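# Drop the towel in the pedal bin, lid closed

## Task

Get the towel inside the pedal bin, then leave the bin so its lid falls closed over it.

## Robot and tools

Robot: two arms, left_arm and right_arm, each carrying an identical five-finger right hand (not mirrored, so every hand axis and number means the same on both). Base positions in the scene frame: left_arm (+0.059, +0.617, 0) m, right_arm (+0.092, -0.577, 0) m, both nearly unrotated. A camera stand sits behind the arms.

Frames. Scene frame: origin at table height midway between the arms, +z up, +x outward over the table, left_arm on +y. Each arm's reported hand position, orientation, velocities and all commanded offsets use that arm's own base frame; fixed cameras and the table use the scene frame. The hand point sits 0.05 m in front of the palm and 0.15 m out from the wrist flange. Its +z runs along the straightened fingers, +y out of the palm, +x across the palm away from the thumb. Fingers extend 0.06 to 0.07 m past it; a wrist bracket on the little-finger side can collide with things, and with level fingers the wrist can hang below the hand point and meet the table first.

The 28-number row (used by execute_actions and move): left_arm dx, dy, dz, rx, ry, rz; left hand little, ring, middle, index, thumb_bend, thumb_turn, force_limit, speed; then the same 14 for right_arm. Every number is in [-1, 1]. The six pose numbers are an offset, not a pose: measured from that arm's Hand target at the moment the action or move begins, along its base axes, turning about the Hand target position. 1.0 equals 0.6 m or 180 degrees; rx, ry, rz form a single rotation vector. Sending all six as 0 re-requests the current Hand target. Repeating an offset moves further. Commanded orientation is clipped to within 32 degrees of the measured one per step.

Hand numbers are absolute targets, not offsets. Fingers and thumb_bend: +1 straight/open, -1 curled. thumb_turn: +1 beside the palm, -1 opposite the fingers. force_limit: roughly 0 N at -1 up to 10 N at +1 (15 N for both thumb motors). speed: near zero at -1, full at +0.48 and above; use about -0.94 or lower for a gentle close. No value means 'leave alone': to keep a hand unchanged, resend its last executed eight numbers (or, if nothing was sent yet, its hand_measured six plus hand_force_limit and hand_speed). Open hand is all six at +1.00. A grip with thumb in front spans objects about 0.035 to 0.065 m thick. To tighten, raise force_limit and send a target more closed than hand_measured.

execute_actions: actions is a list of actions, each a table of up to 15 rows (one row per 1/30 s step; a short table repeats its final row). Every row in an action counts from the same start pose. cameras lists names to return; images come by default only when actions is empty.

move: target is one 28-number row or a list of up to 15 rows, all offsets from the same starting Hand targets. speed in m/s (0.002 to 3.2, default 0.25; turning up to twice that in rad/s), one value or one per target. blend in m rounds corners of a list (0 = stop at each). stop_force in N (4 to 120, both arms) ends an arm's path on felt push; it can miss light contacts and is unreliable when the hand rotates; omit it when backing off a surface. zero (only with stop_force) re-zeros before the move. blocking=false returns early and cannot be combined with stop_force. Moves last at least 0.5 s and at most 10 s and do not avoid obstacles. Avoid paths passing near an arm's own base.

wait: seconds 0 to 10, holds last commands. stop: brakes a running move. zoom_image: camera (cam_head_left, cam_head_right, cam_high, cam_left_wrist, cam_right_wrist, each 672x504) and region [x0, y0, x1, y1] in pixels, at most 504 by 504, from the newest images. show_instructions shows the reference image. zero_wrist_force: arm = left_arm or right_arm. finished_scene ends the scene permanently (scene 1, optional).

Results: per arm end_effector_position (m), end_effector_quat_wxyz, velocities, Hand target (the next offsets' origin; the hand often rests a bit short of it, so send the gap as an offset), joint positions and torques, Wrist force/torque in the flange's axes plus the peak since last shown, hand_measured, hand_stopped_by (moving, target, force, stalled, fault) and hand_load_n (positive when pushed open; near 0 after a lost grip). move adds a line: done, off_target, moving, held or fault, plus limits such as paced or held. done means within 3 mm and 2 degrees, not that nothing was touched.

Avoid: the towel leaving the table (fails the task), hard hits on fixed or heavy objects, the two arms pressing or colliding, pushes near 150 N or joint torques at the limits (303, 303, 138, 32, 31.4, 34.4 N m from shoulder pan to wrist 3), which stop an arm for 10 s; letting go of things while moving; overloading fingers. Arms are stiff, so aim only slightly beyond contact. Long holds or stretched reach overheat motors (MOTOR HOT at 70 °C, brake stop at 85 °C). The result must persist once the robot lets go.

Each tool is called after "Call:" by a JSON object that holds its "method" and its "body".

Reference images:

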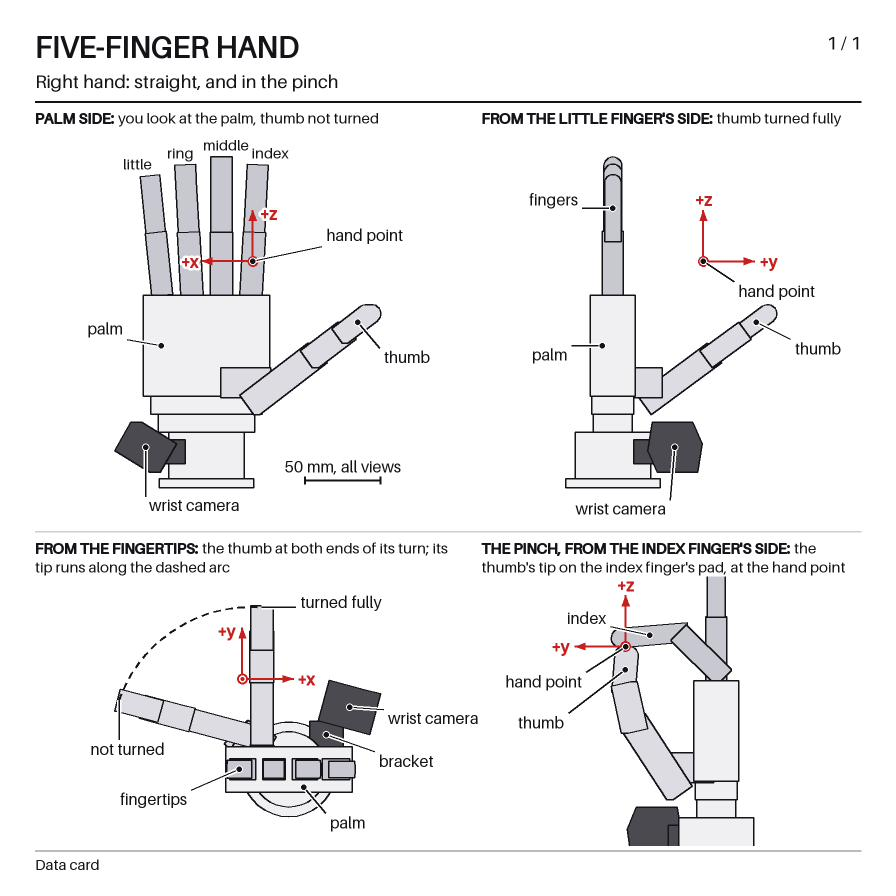

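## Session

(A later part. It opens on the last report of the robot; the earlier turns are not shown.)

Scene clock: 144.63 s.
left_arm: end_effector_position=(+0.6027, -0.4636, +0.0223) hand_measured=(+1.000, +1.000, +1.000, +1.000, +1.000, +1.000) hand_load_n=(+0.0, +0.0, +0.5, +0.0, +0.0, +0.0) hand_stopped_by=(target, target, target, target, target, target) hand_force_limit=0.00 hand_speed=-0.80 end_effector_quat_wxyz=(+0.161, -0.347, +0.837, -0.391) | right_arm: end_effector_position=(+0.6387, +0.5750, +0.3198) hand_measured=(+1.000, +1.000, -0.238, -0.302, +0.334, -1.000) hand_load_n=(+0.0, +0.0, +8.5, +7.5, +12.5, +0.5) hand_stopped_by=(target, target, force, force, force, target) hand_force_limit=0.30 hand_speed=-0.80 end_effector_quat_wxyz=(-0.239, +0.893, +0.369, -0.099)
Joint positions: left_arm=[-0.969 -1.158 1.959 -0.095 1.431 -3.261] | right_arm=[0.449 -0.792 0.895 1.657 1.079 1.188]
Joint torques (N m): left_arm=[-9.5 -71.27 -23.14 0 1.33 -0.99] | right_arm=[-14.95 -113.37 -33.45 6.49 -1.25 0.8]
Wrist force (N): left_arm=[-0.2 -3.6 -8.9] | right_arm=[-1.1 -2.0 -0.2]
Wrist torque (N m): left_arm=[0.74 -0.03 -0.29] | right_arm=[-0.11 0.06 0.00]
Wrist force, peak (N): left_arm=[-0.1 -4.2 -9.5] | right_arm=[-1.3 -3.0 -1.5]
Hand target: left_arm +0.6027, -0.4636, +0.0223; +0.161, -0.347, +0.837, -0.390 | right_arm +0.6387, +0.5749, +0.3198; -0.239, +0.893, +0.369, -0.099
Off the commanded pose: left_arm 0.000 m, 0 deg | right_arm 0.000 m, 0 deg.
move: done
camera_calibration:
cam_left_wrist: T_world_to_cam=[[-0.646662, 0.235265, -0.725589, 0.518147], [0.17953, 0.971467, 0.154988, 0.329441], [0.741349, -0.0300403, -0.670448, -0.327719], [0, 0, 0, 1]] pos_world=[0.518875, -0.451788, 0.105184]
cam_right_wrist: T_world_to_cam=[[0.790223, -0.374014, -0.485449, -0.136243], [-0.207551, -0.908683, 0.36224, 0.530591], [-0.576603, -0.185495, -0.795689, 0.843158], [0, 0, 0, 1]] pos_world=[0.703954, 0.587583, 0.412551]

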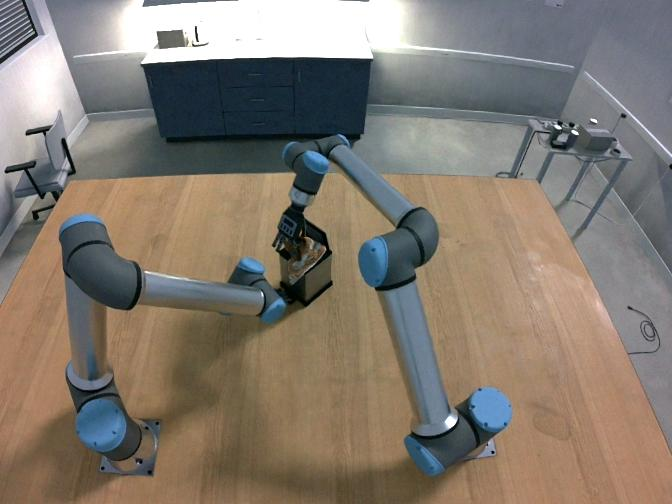

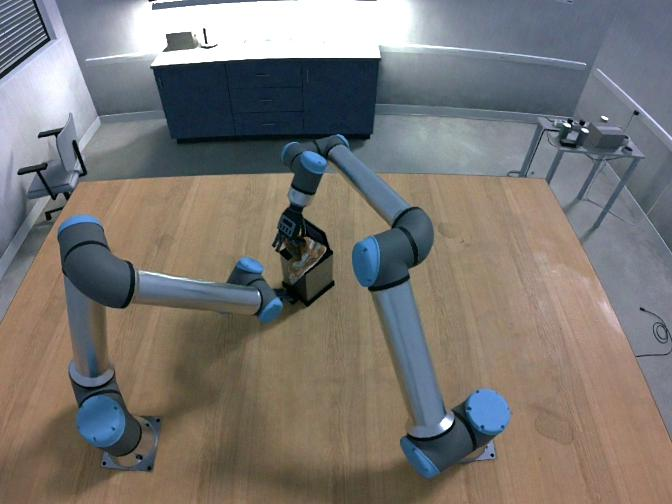

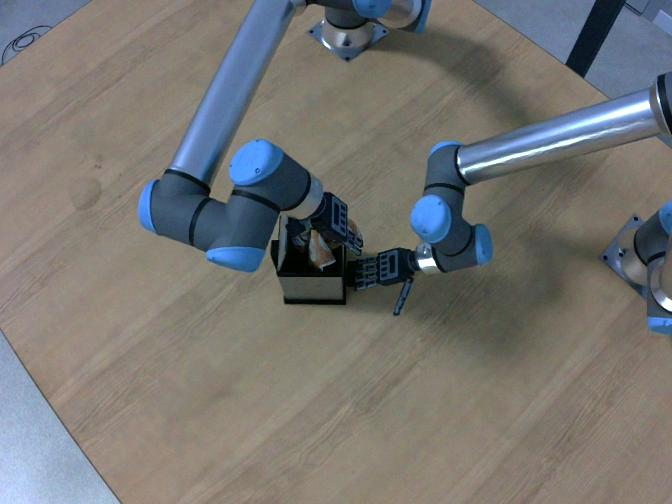

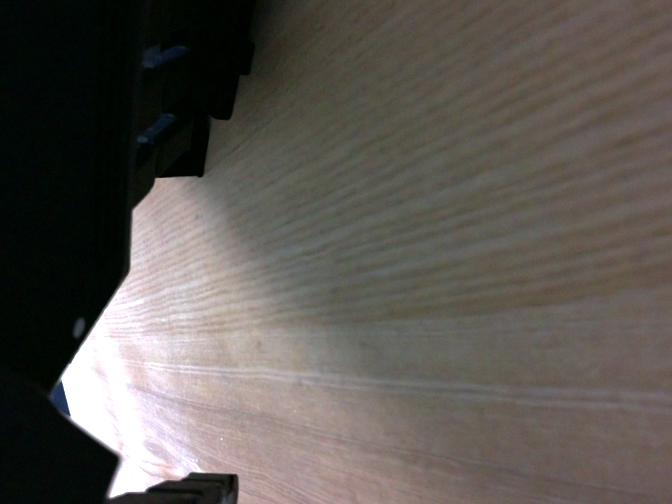

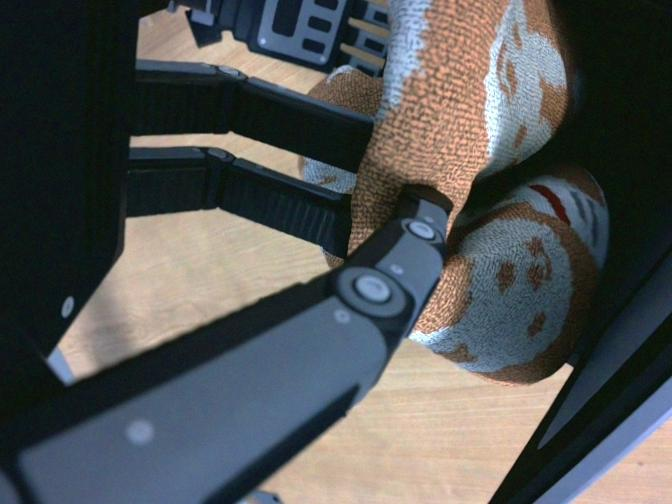

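Call:
{"method": "move", "body": {"target": [[0, 0, 0, 0, 0, 0, 1, 1, 1, 1, 1, 1, 0, -0.8, 0, 0, 0.23, 0, 0, 0, 1, 1, -0.4, -0.45, 0.2, -1, 0.3, -0.8], [0, 0, 0, 0, 0, 0, 1, 1, 1, 1, 1, 1, 0, -0.8, 0.0353, -0.0353, 0.225, 0, 0, 0, 1, 1, -0.4, -0.45, 0.2, -1, 0.3, -0.8]], "speed": 0.13, "blend": 0.01, "cameras": ["cam_high", "cam_head_right", "cam_right_wrist"]}}

Call:
{"method": "zoom_image", "body": {"camera": "cam_high", "region": [265, 180, 375, 310]}}

Call:
{"method": "zoom_image", "body": {"camera": "cam_head_right", "region": [255, 180, 355, 310]}}

Scene clock: 150.47 s.
left_arm: end_effector_position=(+0.6027, -0.4636, +0.0223) hand_measured=(+1.000, +1.000, +1.000, +1.000, +1.000, +1.000) hand_load_n=(+0.0, +0.0, +0.5, +0.0, +0.0, -0.5) hand_stopped_by=(target, target, target, target, target, target) hand_force_limit=0.00 hand_speed=-0.80 end_effector_quat_wxyz=(+0.161, -0.347, +0.837, -0.390) | right_arm: end_effector_position=(+0.6598, +0.5538, +0.4549) hand_measured=(+1.000, +1.000, -0.238, -0.302, +0.334, -1.000) hand_load_n=(+0.0, +0.0, +8.5, +7.5, +12.5, +0.0) hand_stopped_by=(target, target, force, force, force, target) hand_force_limit=0.30 hand_speed=-0.80 end_effector_quat_wxyz=(-0.239, +0.893, +0.369, -0.099)
Joint positions: left_arm=[-0.969 -1.158 1.959 -0.095 1.431 -3.261] | right_arm=[0.417 -0.775 0.631 1.921 1.085 1.153]
Joint torques (N m): left_arm=[-10.34 -71.14 -18.71 0.28 1.27 -1.07] | right_arm=[-4.36 -114.77 -29.5 -0.46 -1.47 -1.06]
Wrist force (N): left_arm=[-0.2 -3.7 -8.9] | right_arm=[-1.3 -1.6 -0.4]
Wrist torque (N m): left_arm=[0.71 -0.03 -0.29] | right_arm=[-0.03 0.12 0.00]
Wrist force, peak (N): left_arm=[-0.5 -3.6 -9.7] | right_arm=[-1.3 -3.4 -0.9]
Hand target: left_arm +0.6027, -0.4636, +0.0223; +0.161, -0.347, +0.837, -0.390 | right_arm +0.6599, +0.5538, +0.4548; -0.239, +0.893, +0.369, -0.099
Off the commanded pose: left_arm 0.000 m, 0 deg | right_arm 0.000 m, 0 deg.
move: done
camera_calibration:
cam_right_wrist: T_world_to_cam=[[0.790097, -0.374167, -0.485537, -0.0950844], [-0.207558, -0.908602, 0.362439, 0.466654], [-0.576773, -0.185585, -0.795545, 0.958904], [0, 0, 0, 1]] pos_world=[0.725053, 0.566383, 0.547551]
Images, in order (width x height): cam_head_right 672x504, cam_high 672x504, cam_right_wrist 672x504.

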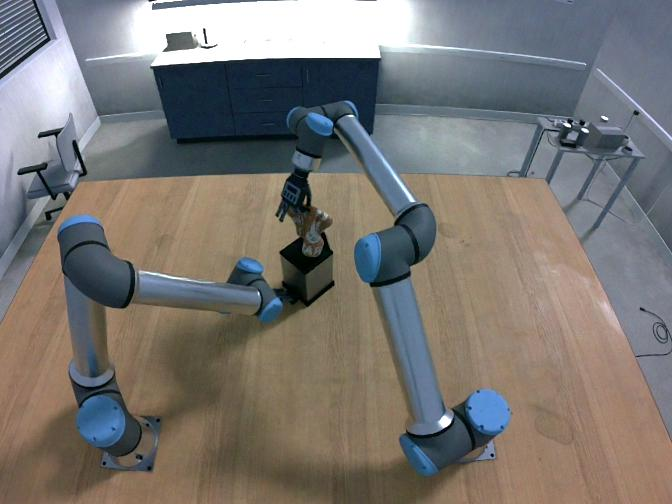

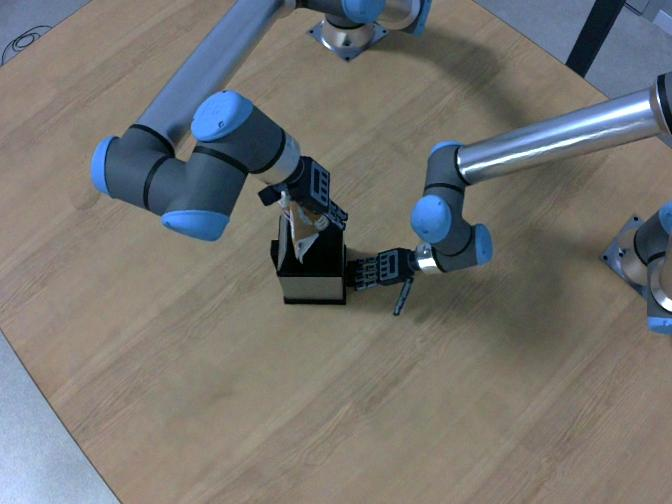

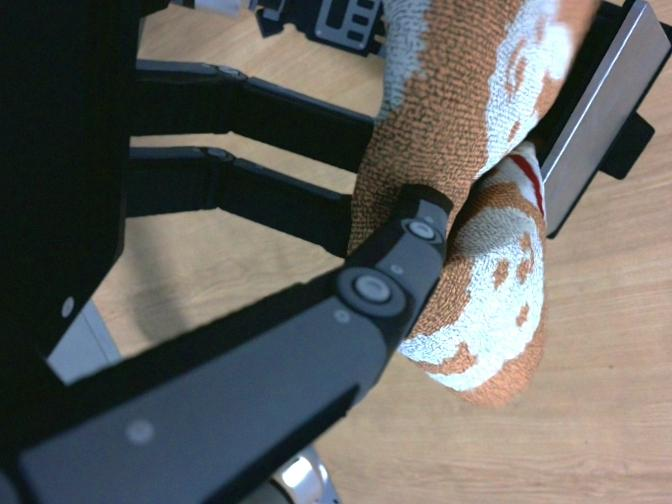

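Scaled by 3.877 from the camera's 672x504 image, which has a finer 960x720 frame.

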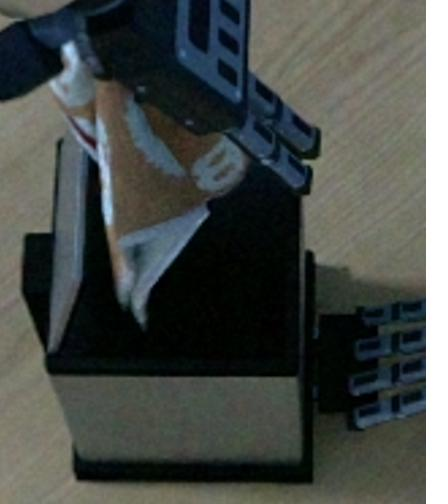

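Scaled by 3.877 from the camera's 672x504 image, which has a finer 960x720 frame.

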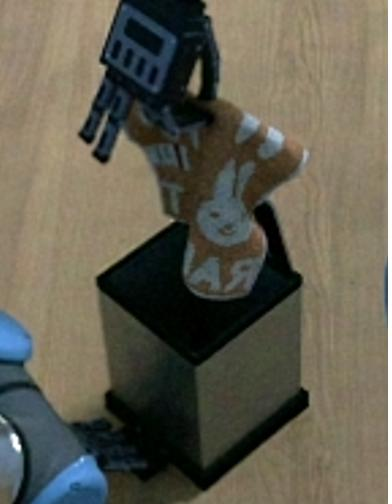

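Call:
{"method": "move", "body": {"target": [0, 0, 0, 0, 0, 0, 1, 1, 1, 1, 1, 1, 0, -0.8, 0.002, 0.002, -0.2, 0, 0, 0, 1, 1, -0.4, -0.45, 0.2, -1, 0.3, -0.8], "speed": 0.1, "cameras": ["cam_high", "cam_head_right", "cam_right_wrist"]}}

Call:
{"method": "zoom_image", "body": {"camera": "cam_high", "region": [265, 180, 375, 310]}}

Call:
{"method": "zoom_image", "body": {"camera": "cam_head_right", "region": [255, 180, 355, 310]}}

Scene clock: 153.70 s.
left_arm: end_effector_position=(+0.6027, -0.4636, +0.0223) hand_measured=(+1.000, +1.000, +1.000, +1.000, +1.000, +1.000) hand_load_n=(+0.0, +0.0, +0.5, +0.0, -0.5, +0.0) hand_stopped_by=(target, target, target, target, target, target) hand_force_limit=0.00 hand_speed=-0.80 end_effector_quat_wxyz=(+0.161, -0.347, +0.837, -0.390) | right_arm: end_effector_position=(+0.6611, +0.5550, +0.3348) hand_measured=(+1.000, +1.000, -0.238, -0.302, +0.334, -1.000) hand_load_n=(+0.0, +0.0, +8.5, +7.5, +12.5, +0.0) hand_stopped_by=(target, target, force, force, force, target) hand_force_limit=0.30 hand_speed=-0.80 end_effector_quat_wxyz=(-0.239, +0.893, +0.369, -0.099)
Joint positions: left_arm=[-0.969 -1.158 1.959 -0.095 1.431 -3.261] | right_arm=[0.417 -0.782 0.853 1.705 1.085 1.153]
Joint torques (N m): left_arm=[-10.33 -72.78 -19.02 -0.06 1.27 -0.93] | right_arm=[11.73 -114.68 -39.45 9.08 -1.55 1.16]
Wrist force (N): left_arm=[-0.1 -4.0 -9.1] | right_arm=[-1.7 -1.8 -0.4]
Wrist torque (N m): left_arm=[0.71 -0.04 -0.30] | right_arm=[-0.05 0.17 -0.03]
Wrist force, peak (N): left_arm=[-0.4 -4.1 -9.4] | right_arm=[-1.4 -2.4 -1.4]
Hand target: left_arm +0.6027, -0.4636, +0.0223; +0.161, -0.347, +0.837, -0.390 | right_arm +0.6611, +0.5550, +0.3348; -0.239, +0.893, +0.369, -0.099
Off the commanded pose: left_arm 0.000 m, 0 deg | right_arm 0.000 m, 0 deg.
move: done
camera_calibration:
cam_right_wrist: T_world_to_cam=[[0.790169, -0.374062, -0.485499, -0.154018], [-0.207567, -0.908665, 0.362275, 0.511711], [-0.57667, -0.185485, -0.795643, 0.864341], [0, 0, 0, 1]] pos_world=[0.726354, 0.567683, 0.427551]
Images, in order (width x height): cam_head_right 672x504, cam_high 672x504, cam_right_wrist 672x504.

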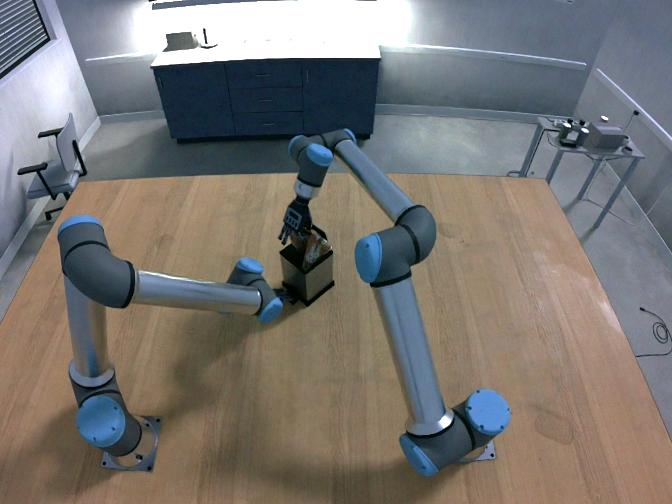

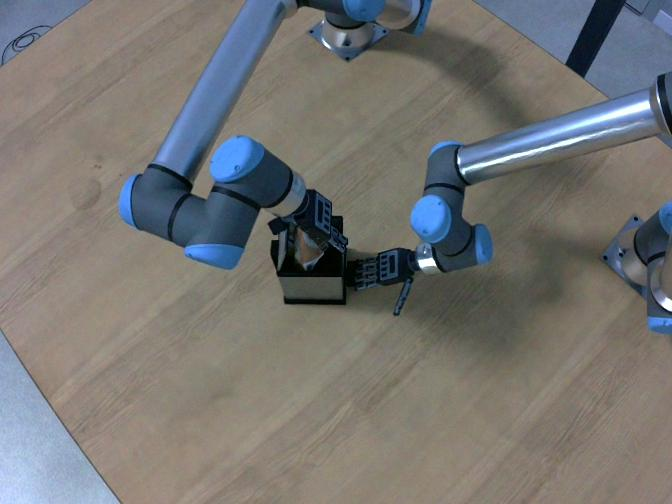

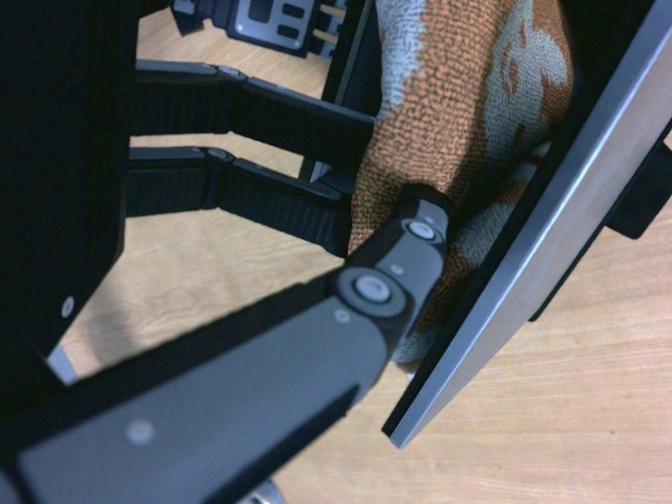

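Scaled by 3.877 from the camera's 672x504 image, which has a finer 960x720 frame.

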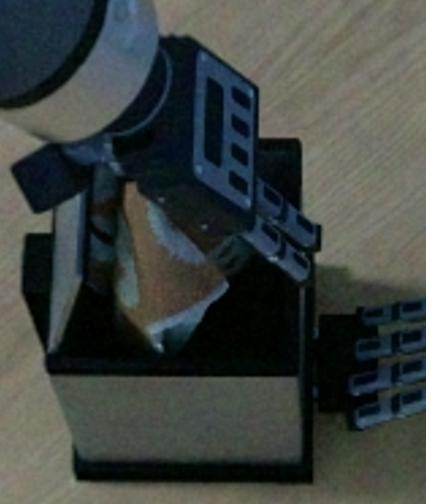

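Scaled by 3.877 from the camera's 672x504 image, which has a finer 960x720 frame.

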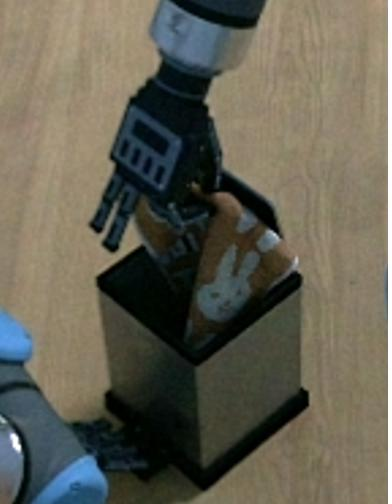

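Call:
{"method": "move", "body": {"target": [0, 0, 0, 0, 0, 0, 1, 1, 1, 1, 1, 1, 0, -0.8, -0.02, 0.0483, -0.118, 0, 0, 0, 1, 1, -0.4, -0.45, 0.2, -1, 0.3, -0.8], "speed": 0.08, "cameras": ["cam_high", "cam_head_right", "cam_right_wrist"]}}

Call:
{"method": "zoom_image", "body": {"camera": "cam_high", "region": [265, 180, 375, 310]}}

Call:
{"method": "zoom_image", "body": {"camera": "cam_head_right", "region": [255, 180, 355, 310]}}

Scene clock: 161.53 s.
left_arm: end_effector_position=(+0.6027, -0.4636, +0.0223) hand_measured=(+1.000, +1.000, +1.000, +1.000, +1.000, +1.000) hand_load_n=(+0.0, +0.0, +0.5, +0.0, +0.0, +0.0) hand_stopped_by=(target, target, target, target, target, target) hand_force_limit=0.00 hand_speed=-0.80 end_effector_quat_wxyz=(+0.161, -0.347, +0.837, -0.390) | right_arm: end_effector_position=(+0.6490, +0.5841, +0.2639) hand_measured=(+1.000, +1.000, -0.238, -0.302, +0.334, -1.000) hand_load_n=(+0.0, +0.0, +8.5, +7.5, +12.0, +0.0) hand_stopped_by=(target, target, force, force, force, target) hand_force_limit=0.30 hand_speed=-0.80 end_effector_quat_wxyz=(-0.239, +0.893, +0.369, -0.099) end_effector_velocity=(+0.000, -0.001, +0.002) end_effector_angular_velocity=(-0.001, +0.003, -0.001)
Joint positions: left_arm=[-0.969 -1.158 1.959 -0.095 1.431 -3.261] | right_arm=[0.453 -0.748 0.914 1.591 1.078 1.193]
Joint velocities: left_arm=[within noise] | right_arm=[-0.001 0 -0.002 0.006 -0.001 0]
Joint torques (N m): left_arm=[-10.48 -70.4 -18.8 0.32 0.85 -0.76] | right_arm=[-17.59 -115.86 -43.31 9.58 -2.48 -1.98]
Wrist force (N): left_arm=[-0.3 -4.2 -8.8] | right_arm=[-1.2 -2.3 0.2]
Wrist torque (N m): left_arm=[0.66 -0.02 -0.31] | right_arm=[-0.17 0.05 -0.23]
Wrist force, peak (N): left_arm=[-0.6 -4.0 -9.5] | right_arm=[-1.7 -2.4 -1.8]
Hand target: left_arm +0.6027, -0.4636, +0.0223; +0.161, -0.347, +0.837, -0.390 | right_arm +0.6491, +0.5839, +0.2640; -0.239, +0.893, +0.369, -0.099
Off the commanded pose: left_arm 0.000 m, 0 deg | right_arm 0.000 m, 0 deg.
move: done
camera_calibration:
cam_right_wrist: T_world_to_cam=[[0.790194, -0.373956, -0.485541, -0.168097], [-0.207475, -0.908709, 0.362218, 0.561216], [-0.576669, -0.185485, -0.795643, 0.806331], [0, 0, 0, 1]] pos_world=[0.714254, 0.596684, 0.356651]
Images, in order (width x height): cam_head_right 672x504, cam_high 672x504, cam_right_wrist 672x504.

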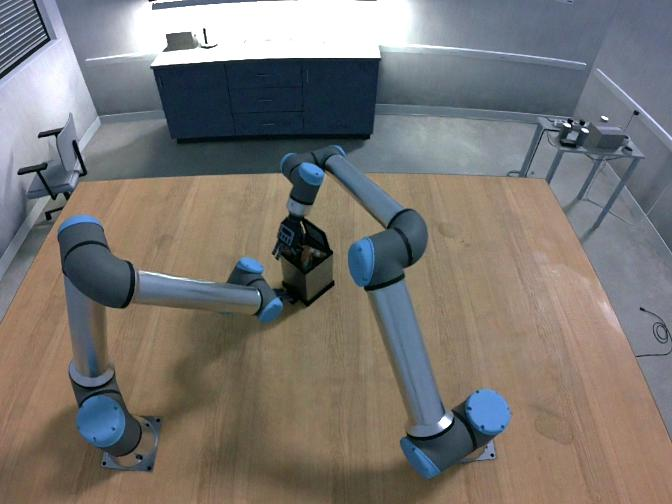

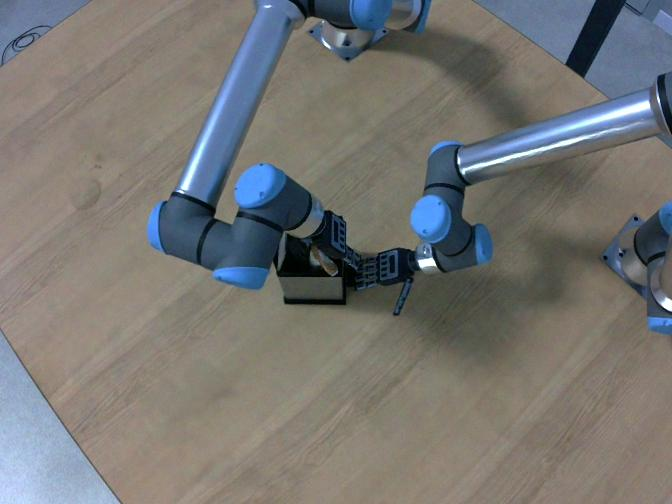

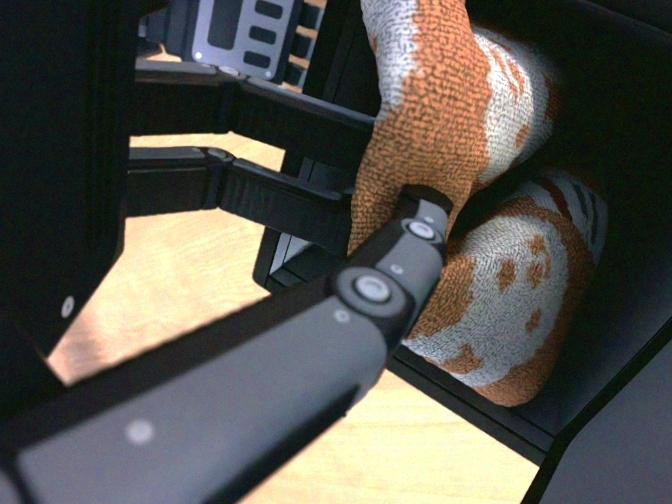

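Scaled by 3.877 from the camera's 672x504 image, which has a finer 960x720 frame.

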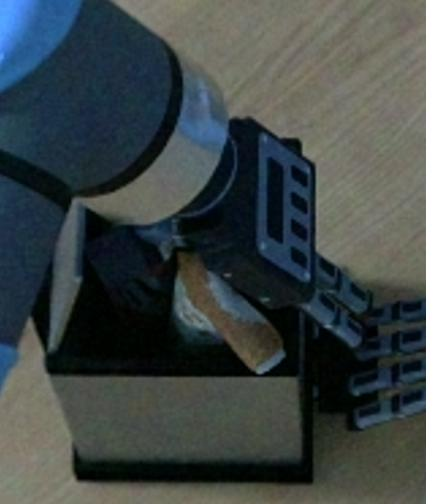

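Scaled by 3.877 from the camera's 672x504 image, which has a finer 960x720 frame.

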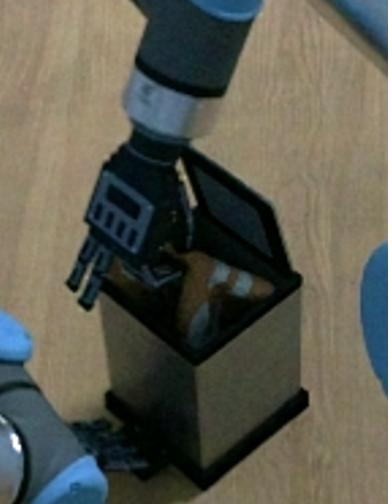

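Call:
{"method": "move", "body": {"target": [0, 0, 0, 0, 0, 0, 1, 1, 1, 1, 1, 1, 0, -0.8, -0.019, -0.019, -0.01, 0, 0, 0, 1, 1, -0.4, -0.45, 0.2, -1, 0.3, -0.8], "speed": 0.08, "cameras": ["cam_high", "cam_head_right", "cam_right_wrist"]}}

Call:
{"method": "zoom_image", "body": {"camera": "cam_high", "region": [265, 180, 375, 310]}}

Call:
{"method": "zoom_image", "body": {"camera": "cam_head_right", "region": [255, 180, 355, 310]}}

Scene clock: 163.97 s.
left_arm: end_effector_position=(+0.6027, -0.4636, +0.0223) hand_measured=(+1.000, +1.000, +1.000, +1.000, +1.000, +1.000) hand_load_n=(+0.0, -0.5, +0.5, +0.0, +0.0, -0.5) hand_stopped_by=(target, target, target, target, target, target) hand_force_limit=0.00 hand_speed=-0.80 end_effector_quat_wxyz=(+0.161, -0.347, +0.837, -0.390) | right_arm: end_effector_position=(+0.6378, +0.5725, +0.2580) hand_measured=(+1.000, +1.000, -0.238, -0.302, +0.334, -1.000) hand_load_n=(+0.0, +0.0, +8.0, +7.5, +12.5, +0.0) hand_stopped_by=(target, target, force, force, force, target) hand_force_limit=0.30 hand_speed=-0.80 end_effector_quat_wxyz=(-0.239, +0.893, +0.369, -0.099)
Joint positions: left_arm=[-0.969 -1.158 1.959 -0.095 1.431 -3.261] | right_arm=[0.447 -0.778 0.979 1.559 1.079 1.186]
Joint torques (N m): left_arm=[-11.34 -70.05 -20.37 0.4 0.7 -0.76] | right_arm=[3.74 -94.81 -42.9 9.12 0.47 1.37]
Wrist force (N): left_arm=[0.0 -4.0 -9.2] | right_arm=[-1.1 -2.3 0.3]
Wrist torque (N m): left_arm=[0.69 -0.04 -0.31] | right_arm=[-0.16 0.05 -0.21]
Wrist force, peak (N): left_arm=[-0.4 -4.4 -9.4] | right_arm=[-1.3 -2.4 0.0]
Hand target: left_arm +0.6027, -0.4636, +0.0223; +0.161, -0.347, +0.837, -0.390 | right_arm +0.6377, +0.5725, +0.2580; -0.239, +0.893, +0.369, -0.099
Off the commanded pose: left_arm 0.000 m, 0 deg | right_arm 0.000 m, 0 deg.
move: done
camera_calibration:
cam_right_wrist: T_world_to_cam=[[0.790341, -0.374029, -0.485245, -0.166615], [-0.207791, -0.908721, 0.362007, 0.550792], [-0.576354, -0.18528, -0.79592, 0.792782], [0, 0, 0, 1]] pos_world=[0.703055, 0.585084, 0.350751]
Images, in order (width x height): cam_head_right 672x504, cam_high 672x504, cam_right_wrist 672x504.

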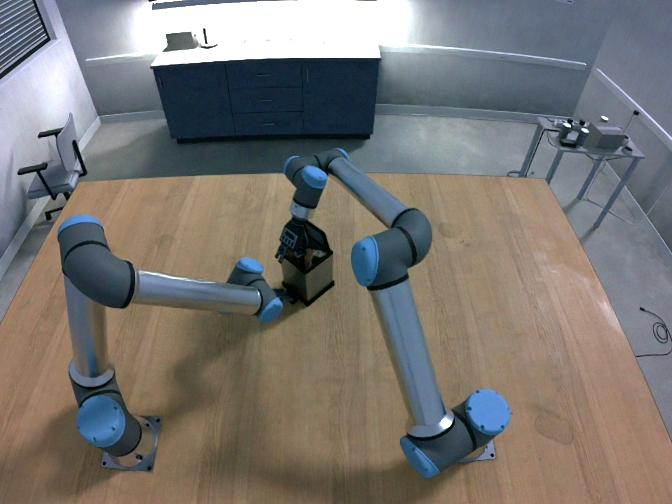

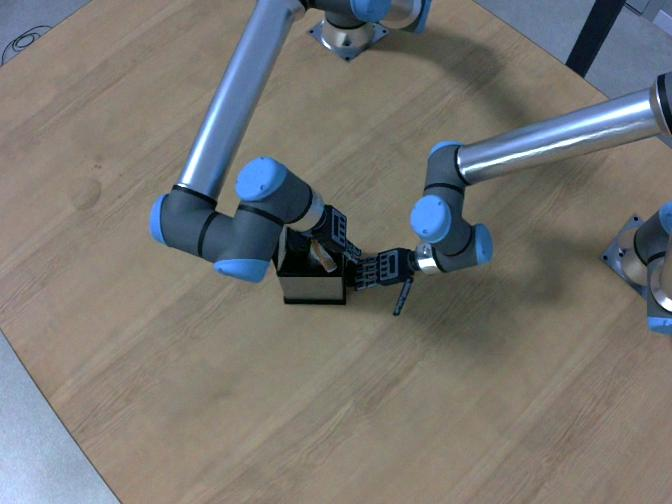

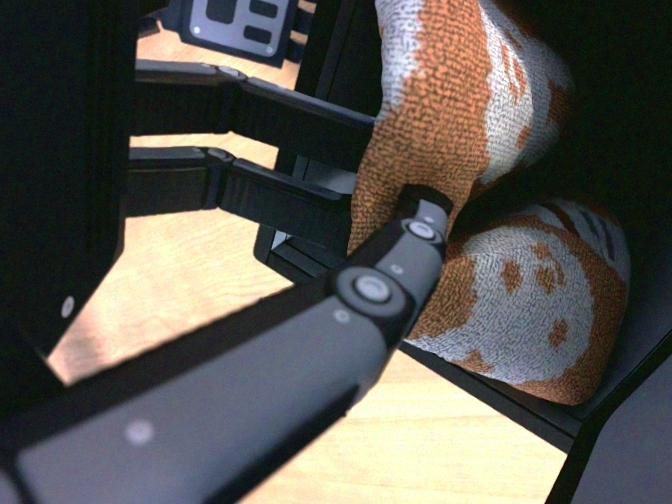

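Scaled by 3.877 from the camera's 672x504 image, which has a finer 960x720 frame.

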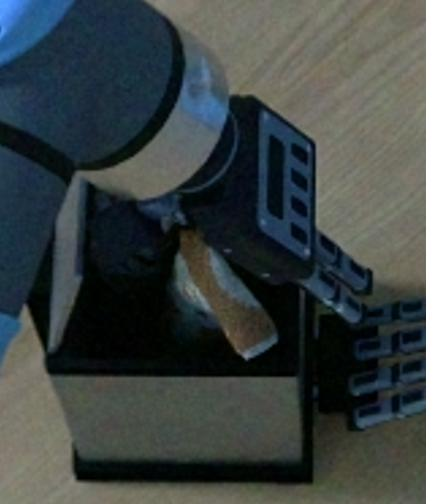

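Scaled by 3.877 from the camera's 672x504 image, which has a finer 960x720 frame.

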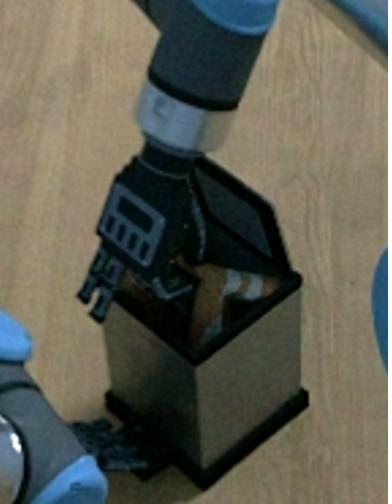

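Call:
{"method": "move", "body": {"target": [0, 0, 0, 0, 0, 0, 1, 1, 1, 1, 1, 1, 0, -0.8, 0, 0, 0, 0, 0, 0, 1, 1, 0.3, 0.3, 0.9, -1, 0.3, -0.5], "speed": 0.1, "cameras": ["cam_high", "cam_head_right", "cam_right_wrist"]}}

Call:
{"method": "zoom_image", "body": {"camera": "cam_high", "region": [265, 180, 375, 310]}}

Call:
{"method": "zoom_image", "body": {"camera": "cam_head_right", "region": [255, 180, 355, 310]}}

Scene clock: 166.37 s.
left_arm: end_effector_position=(+0.6027, -0.4636, +0.0223) hand_measured=(+1.000, +1.000, +1.000, +1.000, +1.000, +1.000) hand_load_n=(+0.0, +0.0, +0.5, +0.0, +0.0, -0.5) hand_stopped_by=(target, target, target, target, target, target) hand_force_limit=0.00 hand_speed=-0.80 end_effector_quat_wxyz=(+0.161, -0.347, +0.837, -0.390) | right_arm: end_effector_position=(+0.6377, +0.5725, +0.2580) hand_measured=(+1.000, +1.000, +0.300, +0.300, +0.900, -1.000) hand_load_n=(+0.0, +0.0, +0.0, +0.0, +0.0, +0.0) hand_stopped_by=(target, target, target, target, target, target) hand_force_limit=0.30 hand_speed=-0.50 end_effector_quat_wxyz=(-0.239, +0.893, +0.369, -0.099)
Joint positions: left_arm=[-0.969 -1.158 1.959 -0.095 1.431 -3.261] | right_arm=[0.447 -0.778 0.979 1.56 1.079 1.186]
Joint torques (N m): left_arm=[-10.65 -70.67 -19.26 0.19 0.55 -0.85] | right_arm=[14.69 -95.39 -35.13 8.53 -1.73 1.23]
Wrist force (N): left_arm=[-0.4 -4.0 -9.2] | right_arm=[-1.1 -2.0 0.0]
Wrist torque (N m): left_arm=[0.73 0.02 -0.31] | right_arm=[-0.10 0.05 -0.20]
Wrist force, peak (N): left_arm=[-0.1 -4.4 -9.3] | right_arm=[-1.3 -2.5 -0.4]
Hand target: left_arm +0.6027, -0.4636, +0.0223; +0.161, -0.347, +0.837, -0.390 | right_arm +0.6377, +0.5725, +0.2580; -0.239, +0.893, +0.369, -0.099
Off the commanded pose: left_arm 0.000 m, 0 deg | right_arm 0.000 m, 0 deg.
move: done
camera_calibration:
cam_right_wrist: T_world_to_cam=[[0.790169, -0.374062, -0.485499, -0.166268], [-0.207567, -0.908665, 0.362275, 0.550578], [-0.57667, -0.185485, -0.795643, 0.792987], [0, 0, 0, 1]] pos_world=[0.702954, 0.585183, 0.350751]
Images, in order (width x height): cam_head_right 672x504, cam_high 672x504, cam_right_wrist 672x504.

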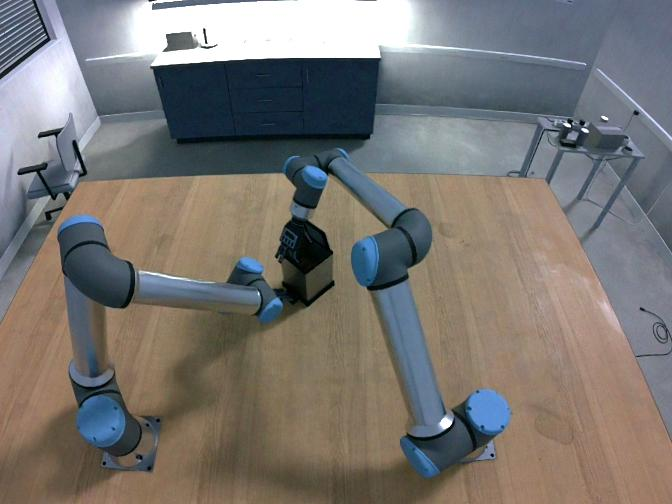

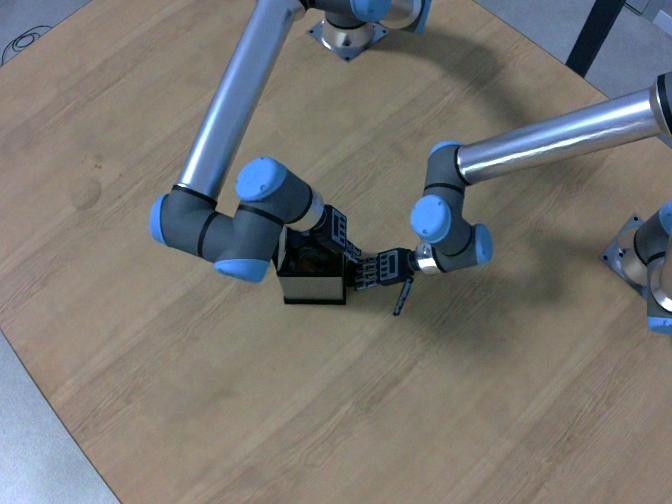

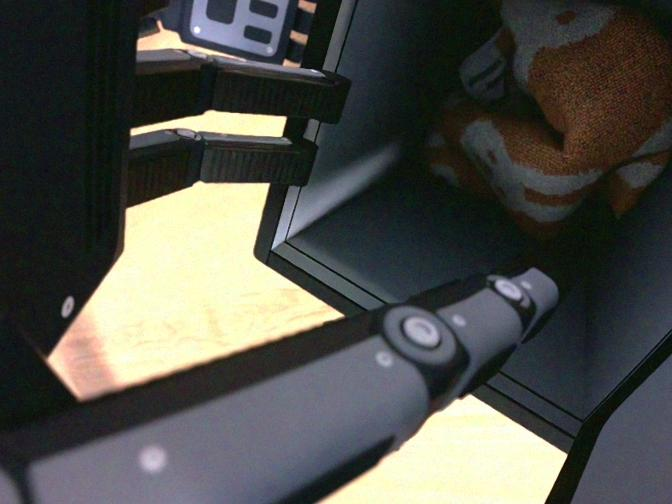

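Scaled by 3.877 from the camera's 672x504 image, which has a finer 960x720 frame.

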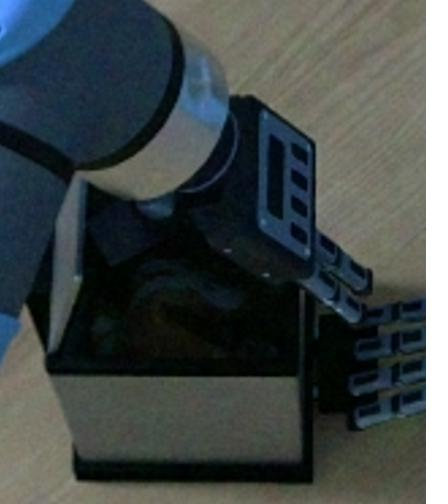

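Scaled by 3.877 from the camera's 672x504 image, which has a finer 960x720 frame.

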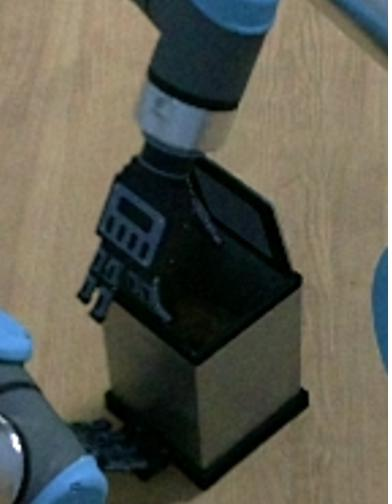

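Call:
{"method": "move", "body": {"target": [[0, 0, 0, 0, 0, 0, 1, 1, 1, 1, 1, 1, 0, -0.8, 0, 0, 0.35, 0, 0, 0, 1, 1, 0.3, 0.3, 0.9, -1, 0.3, -0.5], [0, 0, 0.05, 0, 0, 0, 1, 1, 1, 1, 1, 1, 0, -0.8, 0, 0, 0.4, 0, 0, 0, 1, 1, 0.3, 0.3, 0.9, -1, 0.3, -0.5], [-0.1, 0.1, 0.17, 0, 0, 0, 1, 1, 1, 1, 1, 1, 0, -0.8, -0.1, -0.1, 0.4, 0, 0, 0, 1, 1, 0.3, 0.3, 0.9, -1, 0.3, -0.5]], "speed": [0.2, 0.03, 0.2], "blend": 0.01, "cameras": ["cam_high", "cam_head_right", "cam_head_left"]}}

Call:
{"method": "zoom_image", "body": {"camera": "cam_high", "region": [240, 180, 420, 320]}}

Call:
{"method": "zoom_image", "body": {"camera": "cam_head_right", "region": [240, 180, 370, 320]}}

Scene clock: 171.83 s.
left_arm: end_effector_position=(+0.5427, -0.4037, +0.1243) hand_measured=(+1.000, +1.000, +1.000, +1.000, +1.000, +1.000) hand_load_n=(-0.5, +0.0, +0.0, +0.0, +0.0, -0.5) hand_stopped_by=(target, target, target, target, target, target) hand_force_limit=0.00 hand_speed=-0.80 end_effector_quat_wxyz=(+0.161, -0.347, +0.837, -0.391) | right_arm: end_effector_position=(+0.5778, +0.5125, +0.4980) hand_measured=(+1.000, +1.000, +0.300, +0.300, +0.900, -1.000) hand_load_n=(+0.0, +0.0, +0.0, +0.0, +0.0, +0.0) hand_stopped_by=(target, target, target, target, target, target) hand_force_limit=0.30 hand_speed=-0.50 end_effector_quat_wxyz=(-0.239, +0.893, +0.369, -0.099)
Joint positions: left_arm=[-1.002 -1.4 2.062 0.048 1.406 -3.283] | right_arm=[0.411 -0.982 0.904 1.857 1.086 1.146]
Joint torques (N m): left_arm=[6.6 -61.09 -34.13 1.95 1.59 1.97] | right_arm=[14.15 -100.29 -29.82 8.85 -1.62 0.94]
Wrist force (N): left_arm=[0.2 -0.9 0.6] | right_arm=[-1.2 -2.5 -0.4]
Wrist torque (N m): left_arm=[-0.12 -0.24 0.12] | right_arm=[-0.18 0.06 -0.04]
Wrist force, peak (N): left_arm=[-0.4 -4.1 -9.5] | right_arm=[-1.7 -2.6 -2.5]
Hand target: left_arm +0.5427, -0.4036, +0.1243; +0.161, -0.347, +0.837, -0.390 | right_arm +0.5777, +0.5125, +0.4980; -0.239, +0.893, +0.369, -0.099
Off the commanded pose: left_arm 0.000 m, 0 deg | right_arm 0.000 m, 0 deg.
move: done
Images, in order (width x height): cam_head_left 672x504, cam_head_right 672x504, cam_high 672x504.

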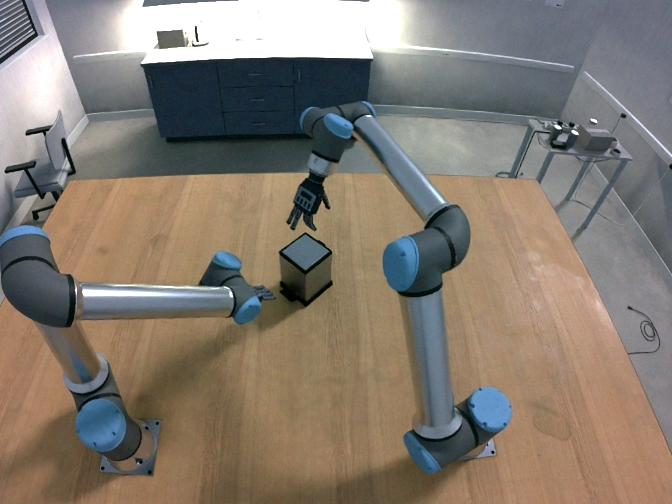

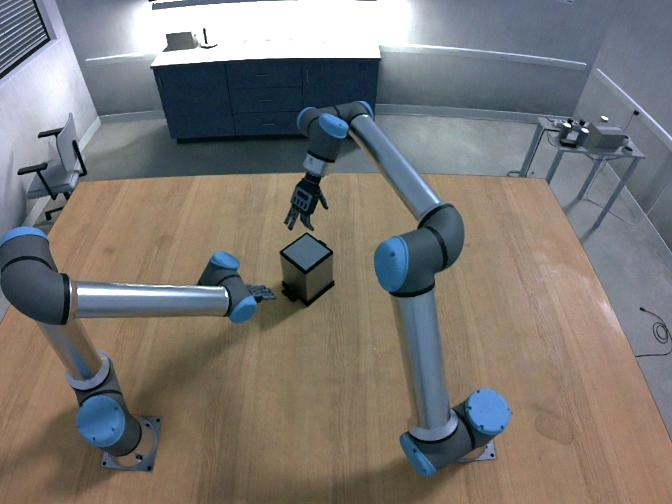

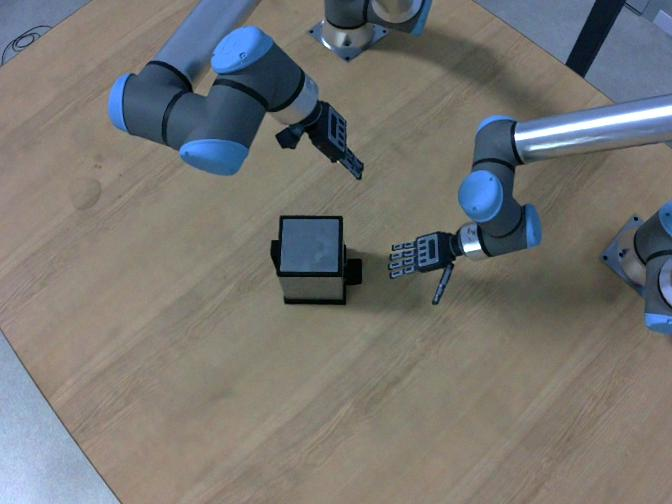

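Scaled by 2.800 from the camera's 672x504 image, which has a finer 960x720 frame.

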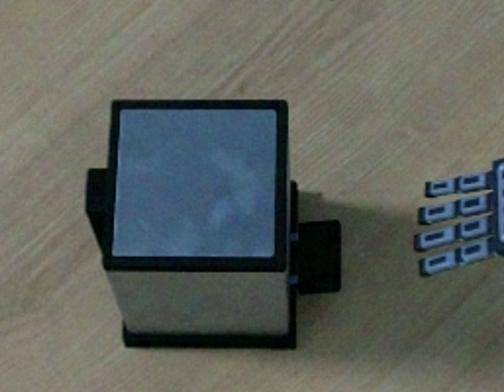

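Scaled by 3.600 from the camera's 672x504 image, which has a finer 960x720 frame.

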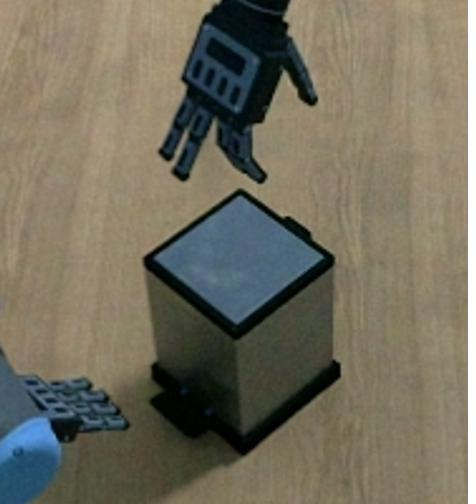

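The towel is in the bin, the lid has shut, and both arms are clear of it.

Call:
{"method": "finished_scene", "body": {"scene": 1}}

The scene is finished: the task was done.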